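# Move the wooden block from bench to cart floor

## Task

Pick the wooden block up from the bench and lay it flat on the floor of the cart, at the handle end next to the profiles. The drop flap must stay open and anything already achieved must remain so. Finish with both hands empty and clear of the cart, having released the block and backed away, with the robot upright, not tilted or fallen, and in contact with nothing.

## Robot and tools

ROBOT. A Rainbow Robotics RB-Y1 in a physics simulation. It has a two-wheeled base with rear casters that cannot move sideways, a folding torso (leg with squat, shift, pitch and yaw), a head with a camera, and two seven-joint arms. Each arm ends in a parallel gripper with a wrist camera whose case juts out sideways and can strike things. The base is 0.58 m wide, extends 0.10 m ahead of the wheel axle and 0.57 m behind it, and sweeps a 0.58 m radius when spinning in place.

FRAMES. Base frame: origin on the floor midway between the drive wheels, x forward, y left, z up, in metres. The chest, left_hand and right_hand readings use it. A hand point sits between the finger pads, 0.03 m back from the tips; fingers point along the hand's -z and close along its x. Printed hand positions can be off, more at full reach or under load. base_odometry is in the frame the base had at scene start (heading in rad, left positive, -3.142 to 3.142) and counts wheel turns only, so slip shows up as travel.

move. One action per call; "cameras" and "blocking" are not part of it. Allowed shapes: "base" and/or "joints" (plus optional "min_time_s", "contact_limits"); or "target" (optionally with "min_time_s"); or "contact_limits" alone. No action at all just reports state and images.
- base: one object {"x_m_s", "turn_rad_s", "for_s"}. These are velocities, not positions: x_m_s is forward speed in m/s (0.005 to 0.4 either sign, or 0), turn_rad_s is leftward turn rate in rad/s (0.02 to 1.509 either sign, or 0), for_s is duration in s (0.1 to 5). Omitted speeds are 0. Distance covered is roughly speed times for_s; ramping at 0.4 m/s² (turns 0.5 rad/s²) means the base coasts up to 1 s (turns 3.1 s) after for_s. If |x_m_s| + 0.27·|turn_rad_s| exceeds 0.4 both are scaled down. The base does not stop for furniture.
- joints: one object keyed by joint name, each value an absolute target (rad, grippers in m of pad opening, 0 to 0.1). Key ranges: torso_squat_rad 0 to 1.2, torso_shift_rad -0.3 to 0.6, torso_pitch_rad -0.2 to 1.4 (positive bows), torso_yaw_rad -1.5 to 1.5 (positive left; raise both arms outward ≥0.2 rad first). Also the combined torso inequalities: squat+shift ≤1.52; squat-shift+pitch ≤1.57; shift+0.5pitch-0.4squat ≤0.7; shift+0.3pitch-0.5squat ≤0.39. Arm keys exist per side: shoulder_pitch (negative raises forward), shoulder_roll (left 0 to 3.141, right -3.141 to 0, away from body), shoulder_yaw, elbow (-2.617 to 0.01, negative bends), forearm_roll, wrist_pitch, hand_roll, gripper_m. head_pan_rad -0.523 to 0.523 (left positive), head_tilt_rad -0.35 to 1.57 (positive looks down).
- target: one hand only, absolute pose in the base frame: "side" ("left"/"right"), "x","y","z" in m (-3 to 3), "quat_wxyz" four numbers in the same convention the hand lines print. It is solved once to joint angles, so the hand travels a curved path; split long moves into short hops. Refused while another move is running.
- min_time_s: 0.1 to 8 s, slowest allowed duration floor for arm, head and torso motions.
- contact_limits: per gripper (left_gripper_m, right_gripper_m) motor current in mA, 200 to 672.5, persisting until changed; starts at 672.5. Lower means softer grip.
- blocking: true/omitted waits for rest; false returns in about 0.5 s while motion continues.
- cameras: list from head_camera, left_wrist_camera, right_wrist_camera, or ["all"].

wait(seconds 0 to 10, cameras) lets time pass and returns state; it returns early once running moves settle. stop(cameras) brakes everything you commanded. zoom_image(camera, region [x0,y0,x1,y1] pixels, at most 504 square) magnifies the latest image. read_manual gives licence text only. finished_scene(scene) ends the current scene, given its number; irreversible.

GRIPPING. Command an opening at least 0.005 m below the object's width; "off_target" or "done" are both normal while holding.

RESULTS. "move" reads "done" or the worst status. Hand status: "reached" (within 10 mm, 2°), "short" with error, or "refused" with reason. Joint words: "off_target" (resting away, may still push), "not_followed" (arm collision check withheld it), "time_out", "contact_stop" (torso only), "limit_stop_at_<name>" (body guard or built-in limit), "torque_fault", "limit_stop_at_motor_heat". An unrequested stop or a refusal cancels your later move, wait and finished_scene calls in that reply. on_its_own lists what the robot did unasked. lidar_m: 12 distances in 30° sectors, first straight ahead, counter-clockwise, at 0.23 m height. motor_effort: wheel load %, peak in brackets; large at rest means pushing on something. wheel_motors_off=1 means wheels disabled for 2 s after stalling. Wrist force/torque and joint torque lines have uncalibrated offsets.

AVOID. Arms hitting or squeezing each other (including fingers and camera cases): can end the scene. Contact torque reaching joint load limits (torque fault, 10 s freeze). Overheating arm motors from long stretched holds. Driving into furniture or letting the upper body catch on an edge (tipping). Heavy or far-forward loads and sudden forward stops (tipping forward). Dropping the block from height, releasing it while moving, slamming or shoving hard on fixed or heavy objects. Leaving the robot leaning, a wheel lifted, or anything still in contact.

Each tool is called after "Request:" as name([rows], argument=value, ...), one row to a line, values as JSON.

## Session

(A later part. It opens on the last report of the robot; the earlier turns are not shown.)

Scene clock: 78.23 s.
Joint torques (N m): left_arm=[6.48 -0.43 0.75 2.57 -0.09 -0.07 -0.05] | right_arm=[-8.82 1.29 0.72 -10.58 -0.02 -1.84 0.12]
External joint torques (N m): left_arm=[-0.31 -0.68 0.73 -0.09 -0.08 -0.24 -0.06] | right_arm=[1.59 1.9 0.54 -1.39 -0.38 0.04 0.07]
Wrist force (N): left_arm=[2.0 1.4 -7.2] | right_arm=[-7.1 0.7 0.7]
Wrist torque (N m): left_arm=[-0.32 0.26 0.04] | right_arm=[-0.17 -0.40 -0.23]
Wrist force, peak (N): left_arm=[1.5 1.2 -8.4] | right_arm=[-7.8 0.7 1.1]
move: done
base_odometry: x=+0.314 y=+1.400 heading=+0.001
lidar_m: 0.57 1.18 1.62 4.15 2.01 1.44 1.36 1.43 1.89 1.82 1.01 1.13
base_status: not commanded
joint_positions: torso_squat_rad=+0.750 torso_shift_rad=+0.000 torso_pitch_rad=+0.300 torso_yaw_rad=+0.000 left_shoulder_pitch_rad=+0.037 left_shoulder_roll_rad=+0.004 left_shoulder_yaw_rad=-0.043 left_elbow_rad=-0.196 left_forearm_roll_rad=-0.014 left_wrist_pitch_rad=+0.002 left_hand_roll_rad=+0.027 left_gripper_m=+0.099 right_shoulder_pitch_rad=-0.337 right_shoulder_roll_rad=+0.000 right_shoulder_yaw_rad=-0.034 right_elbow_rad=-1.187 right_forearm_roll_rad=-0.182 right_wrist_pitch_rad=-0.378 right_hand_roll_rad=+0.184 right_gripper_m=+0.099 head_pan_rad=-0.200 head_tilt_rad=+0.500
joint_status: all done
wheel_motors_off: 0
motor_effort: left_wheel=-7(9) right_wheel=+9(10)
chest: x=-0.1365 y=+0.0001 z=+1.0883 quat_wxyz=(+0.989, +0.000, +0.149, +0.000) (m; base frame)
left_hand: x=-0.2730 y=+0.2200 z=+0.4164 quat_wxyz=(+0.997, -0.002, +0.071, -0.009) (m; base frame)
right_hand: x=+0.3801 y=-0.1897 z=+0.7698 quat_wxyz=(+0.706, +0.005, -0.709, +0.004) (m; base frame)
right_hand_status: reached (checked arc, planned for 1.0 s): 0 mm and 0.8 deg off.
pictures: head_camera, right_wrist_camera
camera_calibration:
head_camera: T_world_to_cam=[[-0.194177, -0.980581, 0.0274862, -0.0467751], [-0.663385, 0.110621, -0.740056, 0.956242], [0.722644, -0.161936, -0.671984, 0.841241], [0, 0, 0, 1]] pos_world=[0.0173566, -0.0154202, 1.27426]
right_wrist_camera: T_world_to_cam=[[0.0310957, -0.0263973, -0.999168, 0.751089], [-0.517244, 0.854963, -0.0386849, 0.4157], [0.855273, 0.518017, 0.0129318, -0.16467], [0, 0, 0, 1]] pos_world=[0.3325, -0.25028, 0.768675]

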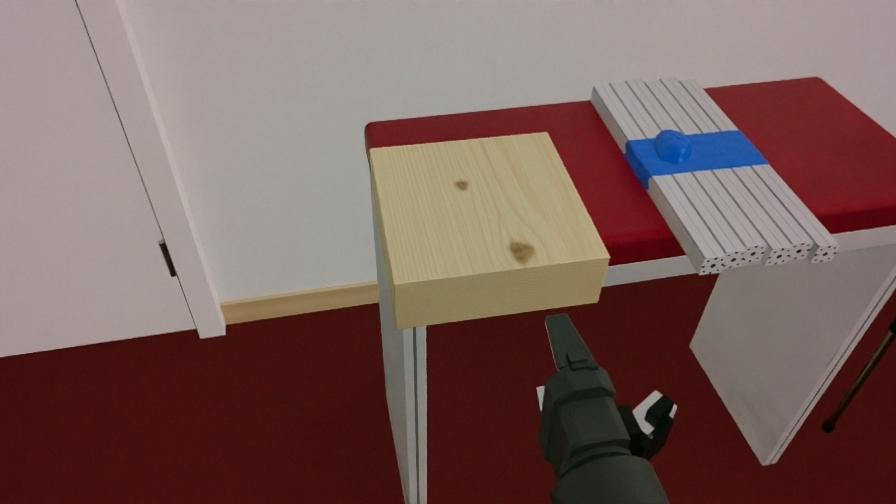

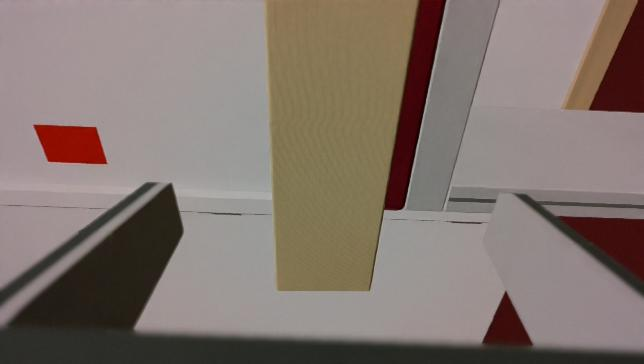

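Request:
move(target={"side":"right","x":0.44,"y":-0.18,"z":0.767,"quat_wxyz":[0.7071,0,-0.7071,0]}, min_time_s=1.5)

Request:
move(target={"side":"right","x":0.503,"y":-0.18,"z":0.767,"quat_wxyz":[0.7071,0,-0.7071,0]}, min_time_s=2, cameras=["head_camera","right_wrist_camera"])

Scene clock: 83.00 s.
Joint torques (N m): left_arm=[6.3 -0.69 0.84 2.54 -0.11 -0.09 0.04] | right_arm=[-16.09 -3.03 -1.89 -8.89 -0.05 -2.21 0.28]
External joint torques (N m): left_arm=[-0.48 -0.94 0.81 -0.13 -0.11 -0.26 0.04] | right_arm=[-1.52 -1.15 -2.21 -0.13 -0.46 -0.34 0.23]
Wrist force (N): left_arm=[2.1 2.0 -7.7] | right_arm=[-7.2 0.5 1.0]
Wrist torque (N m): left_arm=[-0.37 0.30 0.12] | right_arm=[-0.09 -0.41 -0.27]
Wrist force, peak (N): left_arm=[1.6 1.6 -8.6] | right_arm=[-8.1 0.3 0.6]
move: done
base_odometry: x=+0.314 y=+1.400 heading=+0.001
lidar_m: 0.58 1.18 1.63 4.12 2.01 1.44 1.37 1.43 1.92 1.83 1.01 1.14
base_status: not commanded
joint_positions: torso_squat_rad=+0.750 torso_shift_rad=+0.000 torso_pitch_rad=+0.300 torso_yaw_rad=+0.000 left_shoulder_pitch_rad=+0.037 left_shoulder_roll_rad=+0.004 left_shoulder_yaw_rad=-0.043 left_elbow_rad=-0.196 left_forearm_roll_rad=-0.014 left_wrist_pitch_rad=+0.002 left_hand_roll_rad=+0.027 left_gripper_m=+0.099 right_shoulder_pitch_rad=-0.624 right_shoulder_roll_rad=-0.016 right_shoulder_yaw_rad=-0.106 right_elbow_rad=-0.824 right_forearm_roll_rad=-0.232 right_wrist_pitch_rad=-0.466 right_hand_roll_rad=+0.224 right_gripper_m=+0.099 head_pan_rad=-0.200 head_tilt_rad=+0.500
joint_status: all done
wheel_motors_off: 0
motor_effort: left_wheel=-8(8) right_wheel=+10(11)
chest: x=-0.1365 y=+0.0001 z=+1.0883 quat_wxyz=(+0.989, +0.000, +0.149, +0.000) (m; base frame)
left_hand: x=-0.2730 y=+0.2200 z=+0.4164 quat_wxyz=(+0.997, -0.002, +0.071, -0.009) (m; base frame)
right_hand: x=+0.4396 y=-0.1799 z=+0.7671 quat_wxyz=(+0.709, +0.000, -0.706, +0.000) (m; base frame)
right_hand_status: reached (checked arc, planned for 1.5 s): 0 mm and 0.2 deg off.
pictures: none

Scene clock: 85.33 s.
Joint torques (N m): left_arm=[6.44 -0.57 0.63 2.6 -0.05 -0.12 0] | right_arm=[-21.14 -5.79 -1.79 -7.55 0.06 -2.02 -0.19]
External joint torques (N m): left_arm=[-0.34 -0.82 0.61 -0.07 -0.05 -0.29 0] | right_arm=[-1.69 -0.71 -2 0.28 -0.3 -0.14 -0.24]
Wrist force (N): left_arm=[2.1 1.5 -8.5] | right_arm=[-7.0 0.5 0.0]
Wrist torque (N m): left_arm=[-0.28 0.30 0.08] | right_arm=[-0.13 -0.38 -0.05]
Wrist force, peak (N): left_arm=[2.1 1.5 -8.5] | right_arm=[-7.7 0.9 0.9]
move: short
base_odometry: x=+0.314 y=+1.400 heading=+0.001
lidar_m: 0.58 1.17 1.62 4.16 2.01 1.43 1.37 1.43 1.91 1.83 1.00 1.14
base_status: not commanded
joint_positions: torso_squat_rad=+0.750 torso_shift_rad=+0.000 torso_pitch_rad=+0.300 torso_yaw_rad=+0.000 left_shoulder_pitch_rad=+0.037 left_shoulder_roll_rad=+0.004 left_shoulder_yaw_rad=-0.043 left_elbow_rad=-0.196 left_forearm_roll_rad=-0.014 left_wrist_pitch_rad=+0.002 left_hand_roll_rad=+0.027 left_gripper_m=+0.099 right_shoulder_pitch_rad=-1.024 right_shoulder_roll_rad=-0.109 right_shoulder_yaw_rad=-0.143 right_elbow_rad=-0.267 right_forearm_roll_rad=-0.269 right_wrist_pitch_rad=-0.509 right_hand_roll_rad=+0.161 right_gripper_m=+0.099 head_pan_rad=-0.200 head_tilt_rad=+0.500
joint_status: all done
wheel_motors_off: 0
motor_effort: left_wheel=-7(9) right_wheel=+10(11)
chest: x=-0.1366 y=+0.0001 z=+1.0883 quat_wxyz=(+0.989, +0.000, +0.149, +0.000) (m; base frame)
left_hand: x=-0.2730 y=+0.2200 z=+0.4164 quat_wxyz=(+0.997, -0.002, +0.071, -0.009) (m; base frame)
right_hand: x=+0.5020 y=-0.1798 z=+0.7676 quat_wxyz=(+0.749, +0.004, -0.663, +0.004) (m; base frame)
right_hand_status: short (checked arc, as near as the solve gets, planned for 2.0 s): 1 mm and 7.0 deg off. The place is met; only the turn is off.
pictures: head_camera, right_wrist_camera
camera_calibration:
head_camera: T_world_to_cam=[[-0.194179, -0.980582, 0.0274601, -0.0467611], [-0.66328, 0.110619, -0.740151, 0.956294], [0.72274, -0.161935, -0.67188, 0.841179], [0, 0, 0, 1]] pos_world=[0.0172567, -0.0154202, 1.27426]
right_wrist_camera: T_world_to_cam=[[-0.0944252, -0.0295911, -0.995092, 0.804681], [-0.518375, 0.854823, 0.0237691, 0.422759], [0.849924, 0.518075, -0.0960561, -0.187584], [0, 0, 0, 1]] pos_world=[0.454563, -0.24039, 0.772664]

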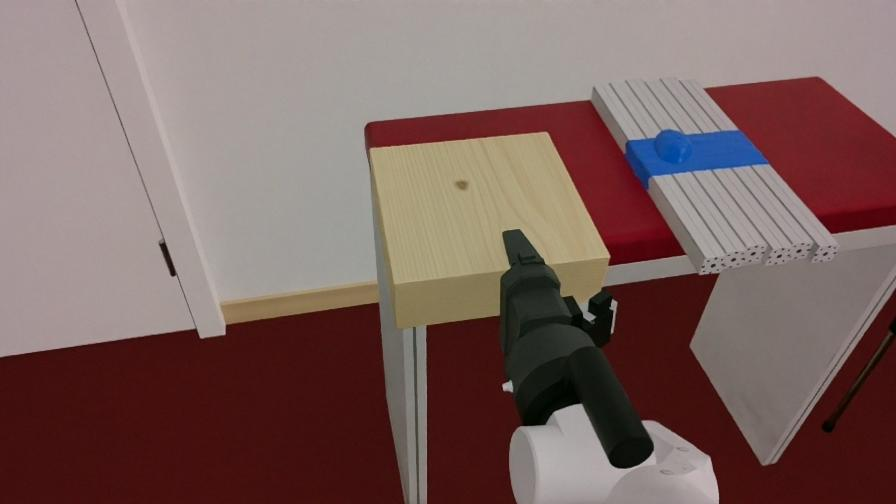

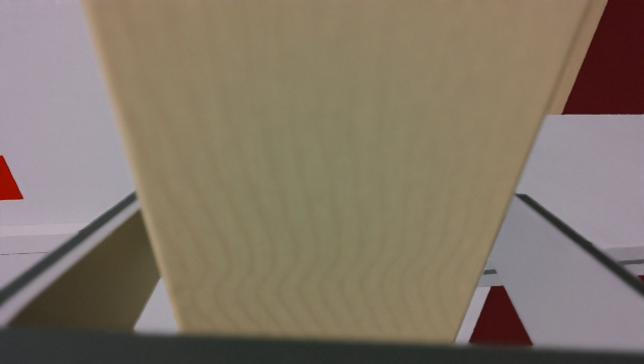

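Request:
move(target={"side":"right","x":0.42,"y":-0.18,"z":0.767,"quat_wxyz":[0.7071,0,-0.7071,0]}, min_time_s=2)

Request:
move(base={"x_m_s":0.06,"for_s":1.45}, cameras=["head_camera","right_wrist_camera"])

Scene clock: 88.93 s.
Joint torques (N m): left_arm=[6.45 -0.63 0.64 2.5 -0.19 -0.07 -0.02] | right_arm=[-12.21 0.57 0.87 -10.17 0.59 -1.85 0.19]
External joint torques (N m): left_arm=[-0.33 -0.88 0.62 -0.16 -0.19 -0.24 -0.03] | right_arm=[0.99 1.77 0.51 -1.26 0.18 0.02 0.14]
Wrist force (N): left_arm=[2.4 1.1 -7.4] | right_arm=[-7.2 0.8 0.7]
Wrist torque (N m): left_arm=[-0.33 0.34 0.07] | right_arm=[-0.14 -0.40 -0.27]
Wrist force, peak (N): left_arm=[1.8 1.2 -8.4] | right_arm=[-7.9 1.1 1.0]
move: done
base_odometry: x=+0.314 y=+1.400 heading=+0.001
lidar_m: 0.58 1.17 1.64 4.13 2.00 1.43 1.36 1.41 1.90 1.84 1.00 1.12
base_status: not commanded
joint_positions: torso_squat_rad=+0.750 torso_shift_rad=+0.000 torso_pitch_rad=+0.300 torso_yaw_rad=+0.000 left_shoulder_pitch_rad=+0.037 left_shoulder_roll_rad=+0.004 left_shoulder_yaw_rad=-0.043 left_elbow_rad=-0.196 left_forearm_roll_rad=-0.014 left_wrist_pitch_rad=+0.002 left_hand_roll_rad=+0.027 left_gripper_m=+0.099 right_shoulder_pitch_rad=-0.528 right_shoulder_roll_rad=+0.000 right_shoulder_yaw_rad=-0.083 right_elbow_rad=-0.947 right_forearm_roll_rad=-0.222 right_wrist_pitch_rad=-0.444 right_hand_roll_rad=+0.227 right_gripper_m=+0.099 head_pan_rad=-0.200 head_tilt_rad=+0.500
joint_status: all done
wheel_motors_off: 0
motor_effort: left_wheel=-8(9) right_wheel=+10(11)
chest: x=-0.1366 y=+0.0001 z=+1.0883 quat_wxyz=(+0.989, +0.000, +0.149, +0.000) (m; base frame)
left_hand: x=-0.2730 y=+0.2200 z=+0.4164 quat_wxyz=(+0.997, -0.002, +0.071, -0.009) (m; base frame)
right_hand: x=+0.4198 y=-0.1800 z=+0.7671 quat_wxyz=(+0.706, +0.001, -0.709, +0.001) (m; base frame)
right_hand_status: reached (checked arc, planned for 2.0 s): 0 mm and 0.3 deg off.
pictures: none

Scene clock: 90.90 s.
Joint torques (N m): left_arm=[6.31 -0.47 0.65 2.74 -0.06 -0.13 0.01] | right_arm=[-13.1 0.8 1.16 -9.65 0.5 -1.84 0.27]
External joint torques (N m): left_arm=[-0.47 -0.72 0.63 0.07 -0.05 -0.3 0] | right_arm=[0.1 1.99 0.8 -0.75 0.09 0.04 0.22]
Wrist force (N): left_arm=[2.2 0.9 -7.2] | right_arm=[-7.5 1.0 1.0]
Wrist torque (N m): left_arm=[-0.24 0.27 0.07] | right_arm=[-0.16 -0.42 -0.25]
Wrist force, peak (N): left_arm=[2.1 0.8 -8.4] | right_arm=[-7.9 0.9 0.6]
move: done
base_odometry: x=+0.402 y=+1.400 heading=+0.000
lidar_m: 0.48 1.10 1.50 3.83 2.14 1.52 1.45 1.51 2.03 1.46 0.96 1.15
base_status: done (sent for 1.47 of 1.47 s)
joint_positions: torso_squat_rad=+0.750 torso_shift_rad=+0.000 torso_pitch_rad=+0.300 torso_yaw_rad=+0.000 left_shoulder_pitch_rad=+0.037 left_shoulder_roll_rad=+0.004 left_shoulder_yaw_rad=-0.043 left_elbow_rad=-0.196 left_forearm_roll_rad=-0.014 left_wrist_pitch_rad=+0.002 left_hand_roll_rad=+0.027 left_gripper_m=+0.099 right_shoulder_pitch_rad=-0.528 right_shoulder_roll_rad=+0.000 right_shoulder_yaw_rad=-0.083 right_elbow_rad=-0.947 right_forearm_roll_rad=-0.222 right_wrist_pitch_rad=-0.444 right_hand_roll_rad=+0.227 right_gripper_m=+0.099 head_pan_rad=-0.200 head_tilt_rad=+0.500
joint_status: not commanded
wheel_motors_off: 0
motor_effort: left_wheel=-9(26) right_wheel=+11(34)
chest: x=-0.1365 y=+0.0001 z=+1.0883 quat_wxyz=(+0.989, +0.000, +0.149, +0.000) (m; base frame)
left_hand: x=-0.2730 y=+0.2200 z=+0.4164 quat_wxyz=(+0.997, -0.002, +0.071, -0.009) (m; base frame)
right_hand: x=+0.4198 y=-0.1801 z=+0.7670 quat_wxyz=(+0.706, +0.001, -0.709, +0.001) (m; base frame)
pictures: head_camera, right_wrist_camera
camera_calibration:
head_camera: T_world_to_cam=[[-0.194247, -0.980566, 0.0275533, -0.0468588], [-0.663378, 0.110618, -0.740063, 0.956252], [0.722633, -0.162034, -0.671972, 0.841225], [0, 0, 0, 1]] pos_world=[0.0173566, -0.01542, 1.27426]
right_wrist_camera: T_world_to_cam=[[0.0306662, -0.0286591, -0.999119, 0.747027], [-0.50819, 0.860303, -0.0402752, 0.426223], [0.860699, 0.508977, 0.011818, -0.206571], [0, 0, 0, 1]] pos_world=[0.371489, -0.240131, 0.765976]

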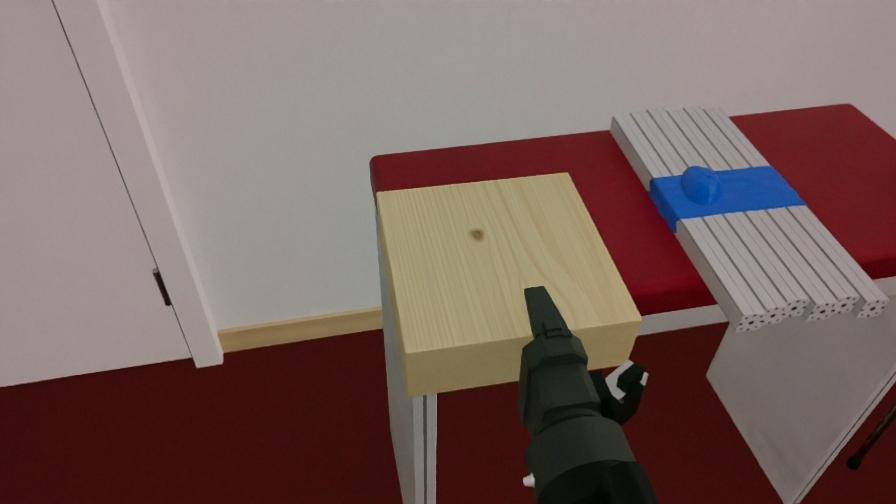

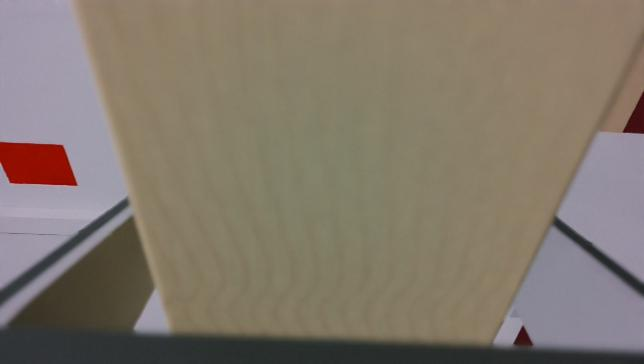

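Request:
move(joints={"right_gripper_m":0.05})

Request:
move(target={"side":"right","x":0.42,"y":-0.18,"z":0.80,"quat_wxyz":[0.7071,0,-0.7071,0]}, min_time_s=2.5, cameras=["head_camera","right_wrist_camera"])

Scene clock: 93.30 s.
Joint torques (N m): left_arm=[6.45 -0.76 0.79 2.77 -0.06 -0.12 -0.1] | right_arm=[-13.19 0.29 1.05 -9.69 0.55 -1.83 0.22]
External joint torques (N m): left_arm=[-0.34 -1.01 0.77 0.1 -0.06 -0.29 -0.11] | right_arm=[0 1.48 0.69 -0.79 0.14 0.05 0.17]
Wrist force (N): left_arm=[1.8 1.6 -7.3] | right_arm=[-7.1 1.1 -0.1]
Wrist torque (N m): left_arm=[-0.35 0.27 0.08] | right_arm=[-0.12 -0.55 -0.37]
Wrist force, peak (N): left_arm=[2.4 1.4 -8.1] | right_arm=[-7.8 0.8 1.3]
move: off_target
base_odometry: x=+0.402 y=+1.400 heading=+0.000
lidar_m: 0.48 1.09 1.49 3.84 2.15 1.52 1.45 1.52 2.03 1.45 0.95 1.12
base_status: not commanded
joint_positions: torso_squat_rad=+0.750 torso_shift_rad=+0.000 torso_pitch_rad=+0.300 torso_yaw_rad=+0.000 left_shoulder_pitch_rad=+0.037 left_shoulder_roll_rad=+0.004 left_shoulder_yaw_rad=-0.043 left_elbow_rad=-0.196 left_forearm_roll_rad=-0.014 left_wrist_pitch_rad=+0.002 left_hand_roll_rad=+0.027 left_gripper_m=+0.099 right_shoulder_pitch_rad=-0.528 right_shoulder_roll_rad=+0.000 right_shoulder_yaw_rad=-0.083 right_elbow_rad=-0.947 right_forearm_roll_rad=-0.222 right_wrist_pitch_rad=-0.444 right_hand_roll_rad=+0.227 right_gripper_m=+0.075 head_pan_rad=-0.200 head_tilt_rad=+0.500
joint_status: right_gripper_m off_target (ended at +0.075, target +0.050)
wheel_motors_off: 0
motor_effort: left_wheel=-10(10) right_wheel=+10(11)
chest: x=-0.1365 y=+0.0001 z=+1.0883 quat_wxyz=(+0.989, +0.000, +0.149, +0.000) (m; base frame)
left_hand: x=-0.2730 y=+0.2200 z=+0.4164 quat_wxyz=(+0.997, -0.002, +0.071, -0.009) (m; base frame)
right_hand: x=+0.4198 y=-0.1801 z=+0.7670 quat_wxyz=(+0.706, +0.001, -0.709, +0.001) (m; base frame)
pictures: none

Scene clock: 96.13 s.
Joint torques (N m): left_arm=[6.29 -0.72 0.7 2.79 -0.07 -0.1 0.05] | right_arm=[-24.65 0.2 1.16 -24.47 0.12 -8.85 -0.12]
External joint torques (N m): left_arm=[-0.51 -0.97 0.68 0.12 -0.07 -0.27 0.04] | right_arm=[-12.12 1.08 0.87 -14.93 -0.28 -7.03 -0.17]
Wrist force (N): left_arm=[1.8 1.3 -7.3] | right_arm=[-28.4 1.5 -0.2]
Wrist torque (N m): left_arm=[-0.27 0.24 0.08] | right_arm=[-0.12 2.00 0.20]
Wrist force, peak (N): left_arm=[2.7 1.3 -8.5] | right_arm=[-29.9 1.6 0.2]
move: done
base_odometry: x=+0.402 y=+1.400 heading=+0.000
lidar_m: 0.48 1.09 1.52 3.84 2.16 1.53 1.45 1.52 2.03 1.46 0.95 1.14
base_status: not commanded
joint_positions: torso_squat_rad=+0.750 torso_shift_rad=+0.000 torso_pitch_rad=+0.301 torso_yaw_rad=+0.000 left_shoulder_pitch_rad=+0.037 left_shoulder_roll_rad=+0.004 left_shoulder_yaw_rad=-0.043 left_elbow_rad=-0.196 left_forearm_roll_rad=-0.014 left_wrist_pitch_rad=+0.002 left_hand_roll_rad=+0.027 left_gripper_m=+0.099 right_shoulder_pitch_rad=-0.448 right_shoulder_roll_rad=+0.000 right_shoulder_yaw_rad=-0.053 right_elbow_rad=-1.179 right_forearm_roll_rad=-0.313 right_wrist_pitch_rad=-0.284 right_hand_roll_rad=+0.321 right_gripper_m=+0.074 head_pan_rad=-0.200 head_tilt_rad=+0.500
joint_status: all done
wheel_motors_off: 0
motor_effort: left_wheel=-10(10) right_wheel=+9(12)
chest: x=-0.1362 y=+0.0001 z=+1.0882 quat_wxyz=(+0.989, +0.000, +0.150, +0.000) (m; base frame)
left_hand: x=-0.2731 y=+0.2200 z=+0.4165 quat_wxyz=(+0.997, -0.002, +0.071, -0.009) (m; base frame)
right_hand: x=+0.4186 y=-0.1800 z=+0.7961 quat_wxyz=(+0.707, +0.005, -0.707, +0.004) (m; base frame)
right_hand_status: reached (checked arc, planned for 2.5 s): 4 mm and 0.7 deg off.
pictures: head_camera, right_wrist_camera
camera_calibration:
head_camera: T_world_to_cam=[[-0.194228, -0.980569, 0.0275523, -0.0468562], [-0.663895, 0.110721, -0.739584, 0.955922], [0.722162, -0.16194, -0.672501, 0.841466], [0, 0, 0, 1]] pos_world=[0.0178563, -0.0155199, 1.27416]
right_wrist_camera: T_world_to_cam=[[0.0255117, -0.0279658, -0.999283, 0.778595], [-0.517317, 0.854988, -0.0371346, 0.427011], [0.855414, 0.517894, 0.00734499, -0.198554], [0, 0, 0, 1]] pos_world=[0.370882, -0.240485, 0.795353]

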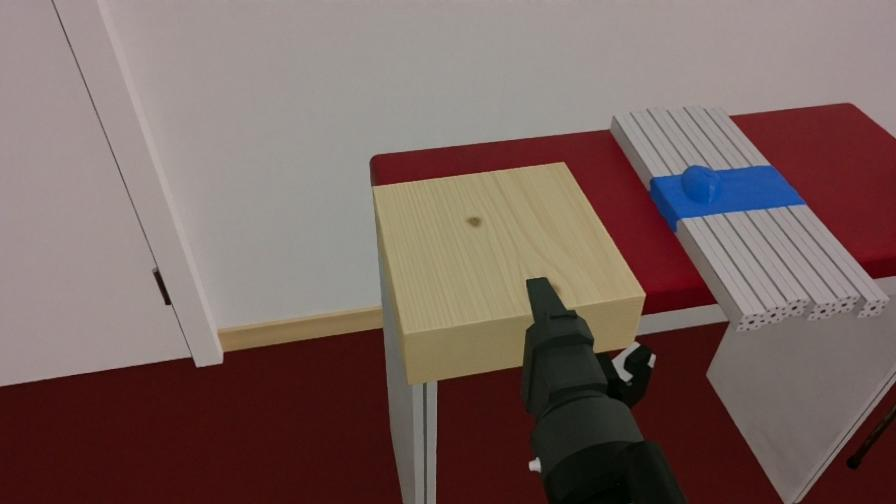

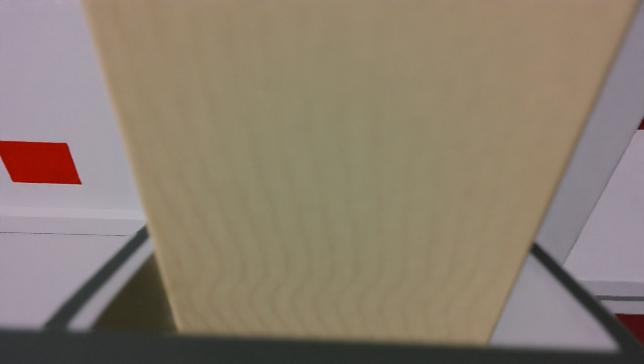

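Request:
move(target={"side":"right","x":0.42,"y":-0.18,"z":0.85,"quat_wxyz":[0.7071,0,-0.7071,0]}, min_time_s=2.5, cameras=["head_camera","right_wrist_camera"])

Scene clock: 99.83 s.
Joint torques (N m): left_arm=[6.63 -0.86 0.77 2.56 -0.06 -0.07 0.02] | right_arm=[-24.63 1 0.79 -25.38 0.24 -5.57 -0.04]
External joint torques (N m): left_arm=[-0.18 -1.11 0.75 -0.11 -0.06 -0.24 0.01] | right_arm=[-12.51 1.61 0.56 -15.29 -0.15 -4.47 -0.09]
Wrist force (N): left_arm=[2.0 1.1 -7.5] | right_arm=[-28.9 1.3 -0.1]
Wrist torque (N m): left_arm=[-0.26 0.30 0.09] | right_arm=[-0.03 1.94 0.19]
Wrist force, peak (N): left_arm=[2.1 2.4 -8.6] | right_arm=[-29.6 2.0 0.2]
move: done
base_odometry: x=+0.402 y=+1.400 heading=+0.000
lidar_m: 0.49 1.10 1.49 3.85 2.15 1.53 1.46 1.53 2.03 1.46 0.95 1.13
base_status: not commanded
joint_positions: torso_squat_rad=+0.750 torso_shift_rad=+0.000 torso_pitch_rad=+0.301 torso_yaw_rad=+0.000 left_shoulder_pitch_rad=+0.037 left_shoulder_roll_rad=+0.004 left_shoulder_yaw_rad=-0.043 left_elbow_rad=-0.196 left_forearm_roll_rad=-0.014 left_wrist_pitch_rad=+0.002 left_hand_roll_rad=+0.027 left_gripper_m=+0.099 right_shoulder_pitch_rad=-0.391 right_shoulder_roll_rad=+0.000 right_shoulder_yaw_rad=-0.028 right_elbow_rad=-1.443 right_forearm_roll_rad=-0.947 right_wrist_pitch_rad=-0.117 right_hand_roll_rad=+0.962 right_gripper_m=+0.074 head_pan_rad=-0.200 head_tilt_rad=+0.500
joint_status: all done
wheel_motors_off: 0
motor_effort: left_wheel=-9(10) right_wheel=+9(11)
chest: x=-0.1362 y=+0.0001 z=+1.0882 quat_wxyz=(+0.989, +0.000, +0.150, +0.000) (m; base frame)
left_hand: x=-0.2731 y=+0.2200 z=+0.4165 quat_wxyz=(+0.997, -0.002, +0.071, -0.009) (m; base frame)
right_hand: x=+0.4191 y=-0.1807 z=+0.8464 quat_wxyz=(+0.705, +0.003, -0.709, +0.003) (m; base frame)
right_hand_status: reached (checked arc, planned for 2.5 s): 4 mm and 0.6 deg off.
pictures: head_camera, right_wrist_camera
camera_calibration:
head_camera: T_world_to_cam=[[-0.194216, -0.980571, 0.0275654, -0.0468732], [-0.663899, 0.110703, -0.739583, 0.955921], [0.722163, -0.161939, -0.6725, 0.841465], [0, 0, 0, 1]] pos_world=[0.0178563, -0.01552, 1.27416]
right_wrist_camera: T_world_to_cam=[[0.0326185, -0.0290343, -0.999046, 0.825367], [-0.514369, 0.856555, -0.0416872, 0.432775], [0.856949, 0.515238, 0.0130052, -0.204818], [0, 0, 0, 1]] pos_world=[0.371202, -0.241202, 0.845284]

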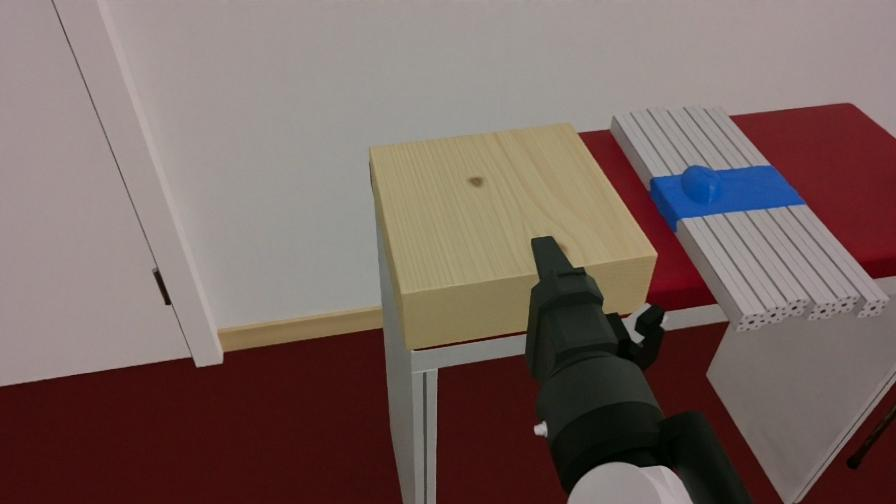

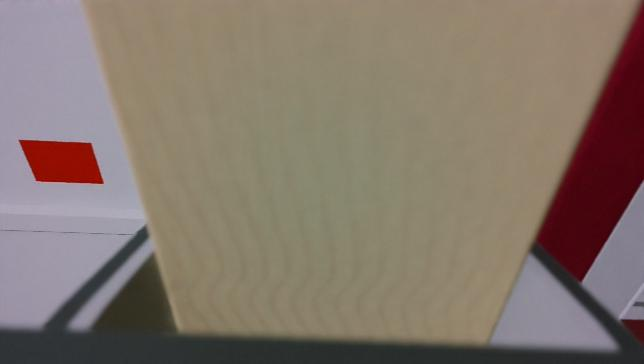

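Request:
move(base={"x_m_s":-0.25,"for_s":1.8})

Request:
move(base={"turn_rad_s":-0.5,"for_s":3.14})

Request:
move(base={"x_m_s":0.3,"for_s":4.6}, cameras=["head_camera"])

Request:
move(base={"turn_rad_s":0.5,"for_s":3.14}, cameras=["head_camera","right_wrist_camera"])

Scene clock: 111.17 s.
Joint torques (N m): left_arm=[5.7 -0.87 0.68 2.67 -0.1 -0.03 0.06] | right_arm=[-25.93 0.62 0.58 -24.58 0.18 -5.69 -0.12]
External joint torques (N m): left_arm=[-1.11 -1.12 0.65 0 -0.1 -0.2 0.05] | right_arm=[-13.81 1.22 0.34 -14.49 -0.2 -4.63 -0.17]
Wrist force (N): left_arm=[1.4 0.4 -7.2] | right_arm=[-29.2 2.2 -0.2]
Wrist torque (N m): left_arm=[-0.21 0.21 0.09] | right_arm=[-0.02 1.98 0.19]
Wrist force, peak (N): left_arm=[1.5 1.1 -8.4] | right_arm=[-30.2 0.8 -0.1]
move: done
base_odometry: x=-0.048 y=+1.400 heading=-0.001
lidar_m: 0.94 1.58 2.09 4.20 1.48 1.05 1.00 1.05 1.41 3.50 1.53 1.27
base_status: done (sent for 1.8 of 1.8 s)
joint_positions: torso_squat_rad=+0.750 torso_shift_rad=+0.000 torso_pitch_rad=+0.301 torso_yaw_rad=+0.000 left_shoulder_pitch_rad=+0.037 left_shoulder_roll_rad=+0.004 left_shoulder_yaw_rad=-0.043 left_elbow_rad=-0.196 left_forearm_roll_rad=-0.014 left_wrist_pitch_rad=+0.002 left_hand_roll_rad=+0.027 left_gripper_m=+0.099 right_shoulder_pitch_rad=-0.390 right_shoulder_roll_rad=+0.000 right_shoulder_yaw_rad=-0.027 right_elbow_rad=-1.443 right_forearm_roll_rad=-0.947 right_wrist_pitch_rad=-0.117 right_hand_roll_rad=+0.962 right_gripper_m=+0.074 head_pan_rad=-0.200 head_tilt_rad=+0.500
joint_status: not commanded
wheel_motors_off: 0
motor_effort: left_wheel=-12(28) right_wheel=+14(44)
chest: x=-0.1361 y=+0.0000 z=+1.0882 quat_wxyz=(+0.989, +0.000, +0.150, +0.000) (m; base frame)
left_hand: x=-0.2733 y=+0.2200 z=+0.4165 quat_wxyz=(+0.997, -0.002, +0.071, -0.009) (m; base frame)
right_hand: x=+0.4190 y=-0.1808 z=+0.8461 quat_wxyz=(+0.705, +0.003, -0.709, +0.003) (m; base frame)
pictures: none

Scene clock: 115.63 s.
Joint torques (N m): left_arm=[5.68 -0.62 0.73 2.7 -0.14 -0.07 -0.03] | right_arm=[-25.79 0.15 0.3 -24.66 0.33 -5.87 -0.25]
External joint torques (N m): left_arm=[-1.14 -0.88 0.71 0.02 -0.13 -0.25 -0.03] | right_arm=[-13.68 0.75 0.06 -14.56 -0.05 -4.69 -0.3]
Wrist force (N): left_arm=[1.7 1.2 -7.2] | right_arm=[-28.9 1.7 0.0]
Wrist torque (N m): left_arm=[-0.28 0.32 0.12] | right_arm=[-0.03 1.91 0.21]
Wrist force, peak (N): left_arm=[1.3 1.4 -8.5] | right_arm=[-29.6 1.5 0.0]
move: done
base_odometry: x=-0.048 y=+1.400 heading=-1.567
lidar_m: 3.43 1.53 1.26 0.94 1.58 2.09 4.20 1.49 1.06 1.01 1.03 1.37
base_status: done (sent for 3.13 of 3.13 s)
joint_positions: torso_squat_rad=+0.750 torso_shift_rad=+0.000 torso_pitch_rad=+0.301 torso_yaw_rad=+0.000 left_shoulder_pitch_rad=+0.037 left_shoulder_roll_rad=+0.004 left_shoulder_yaw_rad=-0.043 left_elbow_rad=-0.196 left_forearm_roll_rad=-0.014 left_wrist_pitch_rad=+0.002 left_hand_roll_rad=+0.027 left_gripper_m=+0.099 right_shoulder_pitch_rad=-0.390 right_shoulder_roll_rad=+0.000 right_shoulder_yaw_rad=-0.027 right_elbow_rad=-1.443 right_forearm_roll_rad=-0.947 right_wrist_pitch_rad=-0.117 right_hand_roll_rad=+0.962 right_gripper_m=+0.074 head_pan_rad=-0.200 head_tilt_rad=+0.500
joint_status: not commanded
wheel_motors_off: 0
motor_effort: left_wheel=+16(47) right_wheel=+3(49)
chest: x=-0.1361 y=+0.0000 z=+1.0882 quat_wxyz=(+0.989, +0.000, +0.150, +0.000) (m; base frame)
left_hand: x=-0.2733 y=+0.2200 z=+0.4165 quat_wxyz=(+0.997, -0.002, +0.071, -0.009) (m; base frame)
right_hand: x=+0.4190 y=-0.1807 z=+0.8461 quat_wxyz=(+0.705, +0.003, -0.709, +0.003) (m; base frame)
pictures: none

Scene clock: 121.30 s.
Joint torques (N m): left_arm=[6.43 -0.64 0.69 2.69 -0.02 0.01 0.03] | right_arm=[-25.4 0.13 -0.19 -24.49 0.23 -5.48 -0.15]
External joint torques (N m): left_arm=[-0.39 -0.9 0.67 0.01 -0.02 -0.17 0.02] | right_arm=[-13.29 0.73 -0.43 -14.4 -0.16 -4.38 -0.2]
Wrist force (N): left_arm=[2.1 1.3 -6.9] | right_arm=[-29.1 1.4 0.0]
Wrist torque (N m): left_arm=[-0.28 0.28 0.07] | right_arm=[-0.05 1.96 0.19]
Wrist force, peak (N): left_arm=[2.6 0.5 -8.4] | right_arm=[-30.2 1.0 -0.3]
move: done
base_odometry: x=-0.044 y=+0.020 heading=-1.567
lidar_m: 3.22 1.22 0.87 0.82 1.10 1.60 4.43 1.43 1.02 0.96 0.98 1.30
base_status: done (sent for 4.6 of 4.6 s)
joint_positions: torso_squat_rad=+0.750 torso_shift_rad=+0.000 torso_pitch_rad=+0.301 torso_yaw_rad=+0.000 left_shoulder_pitch_rad=+0.037 left_shoulder_roll_rad=+0.004 left_shoulder_yaw_rad=-0.043 left_elbow_rad=-0.196 left_forearm_roll_rad=-0.014 left_wrist_pitch_rad=+0.002 left_hand_roll_rad=+0.027 left_gripper_m=+0.099 right_shoulder_pitch_rad=-0.390 right_shoulder_roll_rad=+0.000 right_shoulder_yaw_rad=-0.027 right_elbow_rad=-1.443 right_forearm_roll_rad=-0.947 right_wrist_pitch_rad=-0.117 right_hand_roll_rad=+0.962 right_gripper_m=+0.074 head_pan_rad=-0.200 head_tilt_rad=+0.500
joint_status: not commanded
wheel_motors_off: 0
motor_effort: left_wheel=+1(48) right_wheel=+0(40)
chest: x=-0.1360 y=+0.0000 z=+1.0882 quat_wxyz=(+0.989, +0.000, +0.150, +0.000) (m; base frame)
left_hand: x=-0.2731 y=+0.2201 z=+0.4165 quat_wxyz=(+0.997, -0.002, +0.071, -0.009) (m; base frame)
right_hand: x=+0.4191 y=-0.1807 z=+0.8461 quat_wxyz=(+0.705, +0.003, -0.709, +0.003) (m; base frame)
pictures: head_camera
camera_calibration:
head_camera: T_world_to_cam=[[-0.194136, -0.980588, 0.0275545, -0.0468198], [-0.664171, 0.110717, -0.739337, 0.955672], [0.721934, -0.161833, -0.672772, 0.841606], [0, 0, 0, 1]] pos_world=[0.0180562, -0.0155202, 1.27406]

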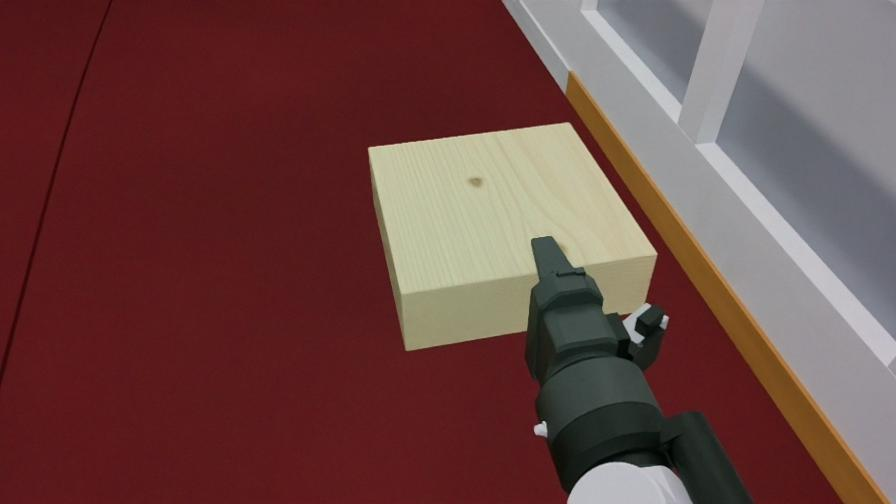

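Scene clock: 125.77 s.
Joint torques (N m): left_arm=[6.54 -0.84 0.66 2.74 -0.05 -0.18 0.02] | right_arm=[-25.66 0.41 -0.01 -24.55 0.31 -5.59 -0.08]
External joint torques (N m): left_arm=[-0.28 -1.1 0.63 0.06 -0.05 -0.35 0.01] | right_arm=[-13.54 1 -0.25 -14.46 -0.07 -4.55 -0.13]
Motor temperatures (°C): left_arm=[31 28 32 35 34 32 37] | right_arm=[35 30 32 35 35 37 34]
Wrist force (N): left_arm=[1.3 1.2 -7.7] | right_arm=[-29.2 1.1 -0.3]
Wrist torque (N m): left_arm=[-0.29 0.18 0.12] | right_arm=[-0.11 1.90 0.20]
Wrist force, peak (N): left_arm=[2.6 1.6 -8.2] | right_arm=[-29.6 0.8 -0.4]
move: done
base_odometry: x=-0.044 y=+0.020 heading=-0.001
lidar_m: 0.82 1.11 1.60 4.27 1.40 0.99 0.94 1.00 1.31 3.32 1.21 0.87
base_status: done (sent for 3.13 of 3.13 s)
joint_positions: torso_squat_rad=+0.750 torso_shift_rad=+0.000 torso_pitch_rad=+0.301 torso_yaw_rad=+0.000 left_shoulder_pitch_rad=+0.037 left_shoulder_roll_rad=+0.004 left_shoulder_yaw_rad=-0.043 left_elbow_rad=-0.196 left_forearm_roll_rad=-0.014 left_wrist_pitch_rad=+0.002 left_hand_roll_rad=+0.027 left_gripper_m=+0.099 right_shoulder_pitch_rad=-0.390 right_shoulder_roll_rad=+0.000 right_shoulder_yaw_rad=-0.027 right_elbow_rad=-1.443 right_forearm_roll_rad=-0.947 right_wrist_pitch_rad=-0.117 right_hand_roll_rad=+0.962 right_gripper_m=+0.074 head_pan_rad=-0.200 head_tilt_rad=+0.500
joint_status: not commanded
wheel_motors_off: 0
motor_effort: left_wheel=+0(44) right_wheel=+18(37)
chest: x=-0.1360 y=+0.0000 z=+1.0882 quat_wxyz=(+0.989, +0.000, +0.150, +0.000) (m; base frame)
left_hand: x=-0.2732 y=+0.2201 z=+0.4165 quat_wxyz=(+0.997, -0.002, +0.071, -0.009) (m; base frame)
right_hand: x=+0.4191 y=-0.1806 z=+0.8461 quat_wxyz=(+0.705, +0.003, -0.709, +0.003) (m; base frame)
pictures: head_camera, right_wrist_camera
camera_calibration:
head_camera: T_world_to_cam=[[-0.194136, -0.980588, 0.0275545, -0.0468198], [-0.664171, 0.110717, -0.739337, 0.955672], [0.721934, -0.161833, -0.672772, 0.841606], [0, 0, 0, 1]] pos_world=[0.0180562, -0.0155202, 1.27406]
right_wrist_camera: T_world_to_cam=[[0.0320777, -0.0288853, -0.999068, 0.825323], [-0.514589, 0.856442, -0.0412839, 0.432389], [0.856837, 0.515434, 0.0126087, -0.204441], [0, 0, 0, 1]] pos_world=[0.371201, -0.241101, 0.844982]

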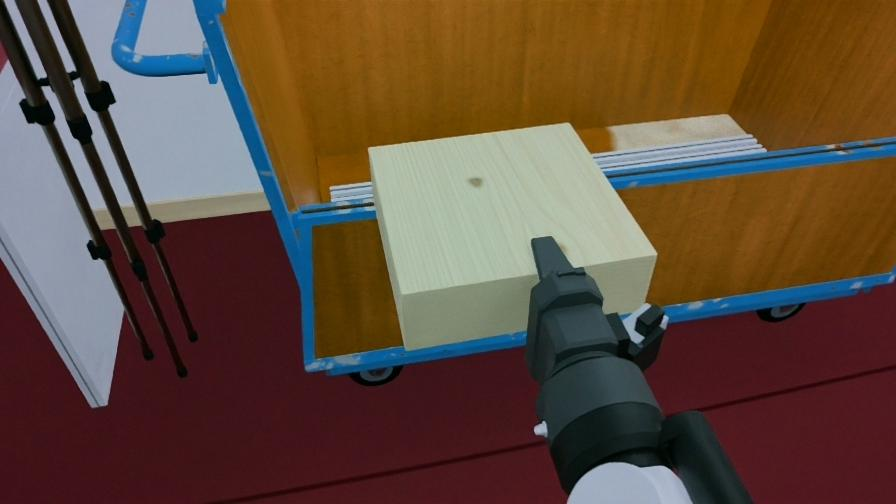

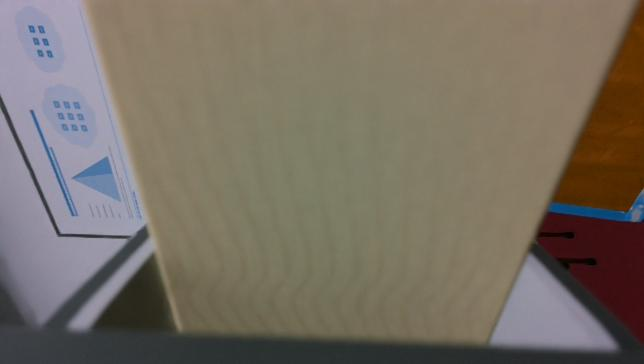

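Request:
move(target={"side":"right","x":0.46,"y":-0.25,"z":0.88,"quat_wxyz":[0.6533,0.2706,-0.6533,0.2706]}, min_time_s=3)

Request:
move(target={"side":"right","x":0.46,"y":-0.28,"z":0.9,"quat_wxyz":[0.5,0.5,-0.5,0.5]}, min_time_s=3, cameras=["head_camera"])

Scene clock: 132.93 s.
Joint torques (N m): left_arm=[6.6 -0.75 0.57 2.55 -0.07 -0.08 0] | right_arm=[-31.73 -15.94 -9.27 -16.31 -8.17 3.43 -0.35]
External joint torques (N m): left_arm=[-0.21 -1.01 0.55 -0.12 -0.07 -0.25 -0.01] | right_arm=[-13.42 -3.37 -6.52 -8.5 -6.57 2.77 -0.4]
Wrist force (N): left_arm=[1.0 1.9 -7.9] | right_arm=[-28.7 -0.3 -0.4]
Wrist torque (N m): left_arm=[-0.33 0.19 0.06] | right_arm=[-0.09 1.93 0.18]
Wrist force, peak (N): left_arm=[1.3 1.8 -8.6] | right_arm=[-29.7 1.0 0.3]
move: done
base_odometry: x=-0.044 y=+0.020 heading=-0.001
lidar_m: 0.82 1.13 1.60 4.28 1.40 0.99 0.95 1.00 1.33 3.29 1.21 0.86
base_status: not commanded
joint_positions: torso_squat_rad=+0.750 torso_shift_rad=+0.000 torso_pitch_rad=+0.301 torso_yaw_rad=+0.000 left_shoulder_pitch_rad=+0.037 left_shoulder_roll_rad=+0.004 left_shoulder_yaw_rad=-0.043 left_elbow_rad=-0.196 left_forearm_roll_rad=-0.014 left_wrist_pitch_rad=+0.002 left_hand_roll_rad=+0.027 left_gripper_m=+0.099 right_shoulder_pitch_rad=-0.927 right_shoulder_roll_rad=-0.553 right_shoulder_yaw_rad=-0.197 right_elbow_rad=-0.469 right_forearm_roll_rad=-2.121 right_wrist_pitch_rad=+1.133 right_hand_roll_rad=+1.942 right_gripper_m=+0.074 head_pan_rad=-0.200 head_tilt_rad=+0.500
joint_status: all done
wheel_motors_off: 0
motor_effort: left_wheel=+1(2) right_wheel=+19(20)
chest: x=-0.1360 y=+0.0000 z=+1.0882 quat_wxyz=(+0.989, +0.000, +0.150, +0.000) (m; base frame)
left_hand: x=-0.2732 y=+0.2201 z=+0.4165 quat_wxyz=(+0.997, -0.002, +0.071, -0.009) (m; base frame)
right_hand: x=+0.4582 y=-0.2498 z=+0.8773 quat_wxyz=(+0.658, +0.268, -0.651, +0.268) (m; base frame)
right_hand_status: reached (checked arc, planned for 3.0 s): 3 mm and 0.8 deg off.
pictures: none

Scene clock: 136.27 s.
Joint torques (N m): left_arm=[6.49 -0.49 0.32 2.7 -0.1 -0.02 0.05] | right_arm=[-35.01 -19.93 -7.86 -13.36 -8.36 2.29 -0.56]
External joint torques (N m): left_arm=[-0.33 -0.75 0.3 0.02 -0.09 -0.2 0.04] | right_arm=[-15.17 -5.92 -5.06 -6.4 -6.7 1.93 -0.6]
Wrist force (N): left_arm=[1.7 1.4 -7.9] | right_arm=[-27.4 2.4 -7.0]
Wrist torque (N m): left_arm=[-0.33 0.22 0.09] | right_arm=[-0.05 1.86 0.37]
Wrist force, peak (N): left_arm=[1.8 1.1 -8.5] | right_arm=[-28.9 1.5 -3.4]
move: short
base_odometry: x=-0.044 y=+0.020 heading=-0.001
lidar_m: 0.83 1.11 1.60 4.27 1.39 1.00 0.94 1.00 1.31 3.33 1.22 0.87
base_status: not commanded
joint_positions: torso_squat_rad=+0.750 torso_shift_rad=+0.000 torso_pitch_rad=+0.301 torso_yaw_rad=+0.000 left_shoulder_pitch_rad=+0.037 left_shoulder_roll_rad=+0.004 left_shoulder_yaw_rad=-0.043 left_elbow_rad=-0.196 left_forearm_roll_rad=-0.014 left_wrist_pitch_rad=+0.002 left_hand_roll_rad=+0.027 left_gripper_m=+0.099 right_shoulder_pitch_rad=-1.143 right_shoulder_roll_rad=-0.731 right_shoulder_yaw_rad=-0.014 right_elbow_rad=-0.265 right_forearm_roll_rad=-1.944 right_wrist_pitch_rad=+1.271 right_hand_roll_rad=+1.871 right_gripper_m=+0.074 head_pan_rad=-0.200 head_tilt_rad=+0.500
joint_status: all done
wheel_motors_off: 0
motor_effort: left_wheel=+1(1) right_wheel=+19(21)
chest: x=-0.1360 y=+0.0000 z=+1.0882 quat_wxyz=(+0.989, +0.000, +0.150, +0.000) (m; base frame)
left_hand: x=-0.2732 y=+0.2201 z=+0.4165 quat_wxyz=(+0.997, -0.002, +0.071, -0.009) (m; base frame)
right_hand: x=+0.4580 y=-0.2799 z=+0.8969 quat_wxyz=(+0.700, +0.242, -0.551, +0.385) (m; base frame)
right_hand_status: short (checked arc, as near as the solve gets, planned for 3.0 s): 4 mm and 40.3 deg off. The place is met; only the turn is off.
pictures: head_camera
camera_calibration:
head_camera: T_world_to_cam=[[-0.194136, -0.980588, 0.0275545, -0.0468198], [-0.664171, 0.110717, -0.739337, 0.955672], [0.721934, -0.161833, -0.672772, 0.841606], [0, 0, 0, 1]] pos_world=[0.0180562, -0.0155202, 1.27406]

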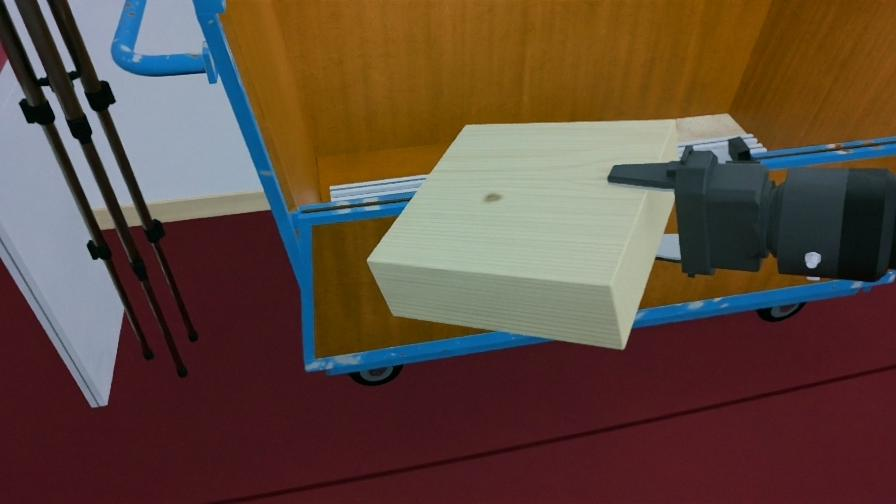

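Request:
move(base={"x_m_s":-0.1,"for_s":1.2}, joints={"torso_squat_rad":0.8,"torso_shift_rad":0.41})

Request:
move(target={"side":"right","x":0.46,"y":-0.25,"z":0.9,"quat_wxyz":[0.5,0.5,-0.5,0.5]}, min_time_s=3, cameras=["head_camera"])

Scene clock: 144.60 s.
Joint torques (N m): left_arm=[5.68 -0.63 0.6 2.74 -0.08 0.02 0] | right_arm=[-33.72 -19.1 -8.33 -13.93 -8.78 2.16 -0.61]
External joint torques (N m): left_arm=[-1.16 -0.89 0.57 0.06 -0.08 -0.16 -0.01] | right_arm=[-13.89 -5.08 -5.53 -6.98 -7.12 1.79 -0.65]
Wrist force (N): left_arm=[1.7 1.8 -7.1] | right_arm=[-26.8 2.7 -6.8]
Wrist torque (N m): left_arm=[-0.37 0.21 0.07] | right_arm=[-0.06 1.83 0.40]
Wrist force, peak (N): left_arm=[2.2 1.6 -8.4] | right_arm=[-28.5 2.9 -7.7]
move: done
base_odometry: x=-0.164 y=+0.020 heading=-0.001
lidar_m: 0.95 1.21 1.67 3.76 1.20 0.87 0.83 0.86 1.18 2.93 1.39 0.99
base_status: done (sent for 1.2 of 1.2 s)
joint_positions: torso_squat_rad=+0.800 torso_shift_rad=+0.411 torso_pitch_rad=+0.301 torso_yaw_rad=+0.000 left_shoulder_pitch_rad=+0.037 left_shoulder_roll_rad=+0.004 left_shoulder_yaw_rad=-0.043 left_elbow_rad=-0.196 left_forearm_roll_rad=-0.014 left_wrist_pitch_rad=+0.002 left_hand_roll_rad=+0.027 left_gripper_m=+0.099 right_shoulder_pitch_rad=-1.143 right_shoulder_roll_rad=-0.732 right_shoulder_yaw_rad=-0.014 right_elbow_rad=-0.265 right_forearm_roll_rad=-1.944 right_wrist_pitch_rad=+1.271 right_hand_roll_rad=+1.871 right_gripper_m=+0.074 head_pan_rad=-0.200 head_tilt_rad=+0.500
joint_status: all done
wheel_motors_off: 0
motor_effort: left_wheel=+4(34) right_wheel=-5(27)
chest: x=+0.0585 y=+0.0000 z=+1.0232 quat_wxyz=(+0.989, +0.000, +0.150, +0.000) (m; base frame)
left_hand: x=-0.0789 y=+0.2201 z=+0.3516 quat_wxyz=(+0.997, -0.002, +0.071, -0.009) (m; base frame)
right_hand: x=+0.6525 y=-0.2799 z=+0.8319 quat_wxyz=(+0.700, +0.242, -0.551, +0.385) (m; base frame)
pictures: none

Scene clock: 147.93 s.
Joint torques (N m): left_arm=[5.66 -0.89 0.58 2.61 -0.02 -0.11 0.09] | right_arm=[-20.55 -18 -13.06 -9.67 -9.47 0.95 -0.56]
External joint torques (N m): left_arm=[-1.17 -1.16 0.55 -0.07 -0.02 -0.28 0.08] | right_arm=[-6.55 -2.45 -6.93 -4.06 -7.59 0.8 -0.61]
Wrist force (N): left_arm=[1.5 1.8 -7.9] | right_arm=[-28.8 -0.2 0.6]
Wrist torque (N m): left_arm=[-0.36 0.23 0.10] | right_arm=[-0.23 1.92 0.36]
Wrist force, peak (N): left_arm=[1.8 1.9 -8.3] | right_arm=[-29.5 1.1 0.0]
move: done
base_odometry: x=-0.164 y=+0.020 heading=-0.001
lidar_m: 0.94 1.22 1.66 3.73 1.22 0.86 0.83 0.86 1.16 2.93 1.41 1.00
base_status: not commanded
joint_positions: torso_squat_rad=+0.800 torso_shift_rad=+0.410 torso_pitch_rad=+0.301 torso_yaw_rad=+0.000 left_shoulder_pitch_rad=+0.037 left_shoulder_roll_rad=+0.004 left_shoulder_yaw_rad=-0.043 left_elbow_rad=-0.196 left_forearm_roll_rad=-0.014 left_wrist_pitch_rad=+0.002 left_hand_roll_rad=+0.027 left_gripper_m=+0.099 right_shoulder_pitch_rad=-0.682 right_shoulder_roll_rad=-0.848 right_shoulder_yaw_rad=-0.015 right_elbow_rad=-0.958 right_forearm_roll_rad=-2.337 right_wrist_pitch_rad=+1.798 right_hand_roll_rad=+1.643 right_gripper_m=+0.074 head_pan_rad=-0.200 head_tilt_rad=+0.500
joint_status: all done
wheel_motors_off: 0
motor_effort: left_wheel=+4(4) right_wheel=-4(7)
chest: x=+0.0583 y=+0.0000 z=+1.0233 quat_wxyz=(+0.989, +0.000, +0.150, +0.000) (m; base frame)
left_hand: x=-0.0789 y=+0.2201 z=+0.3515 quat_wxyz=(+0.997, -0.002, +0.071, -0.009) (m; base frame)
right_hand: x=+0.4594 y=-0.2500 z=+0.8986 quat_wxyz=(+0.501, +0.501, -0.499, +0.500) (m; base frame)
right_hand_status: reached (checked arc, planned for 3.0 s): 2 mm and 0.2 deg off.
pictures: head_camera
camera_calibration:
head_camera: T_world_to_cam=[[-0.194141, -0.980587, 0.0275272, -0.00727397], [-0.664012, 0.110705, -0.739481, 1.0368], [0.722078, -0.161842, -0.672615, 0.657383], [0, 0, 0, 1]] pos_world=[0.212356, -0.0155202, 1.20906]

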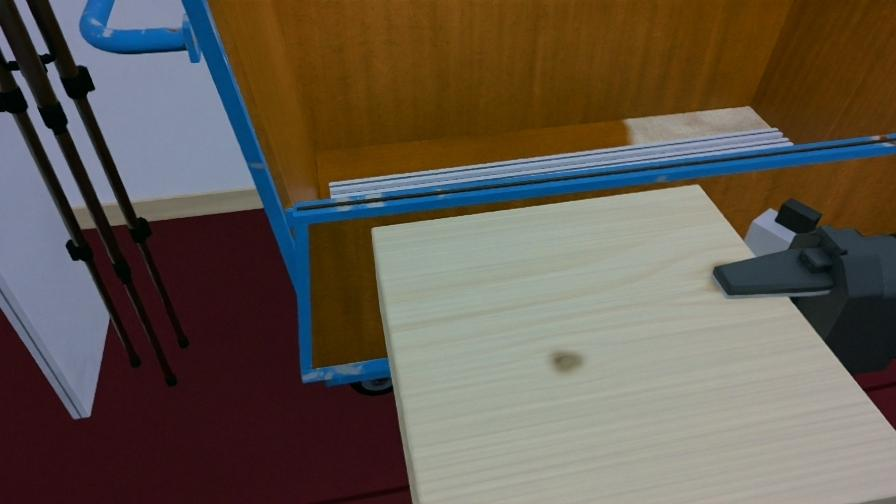

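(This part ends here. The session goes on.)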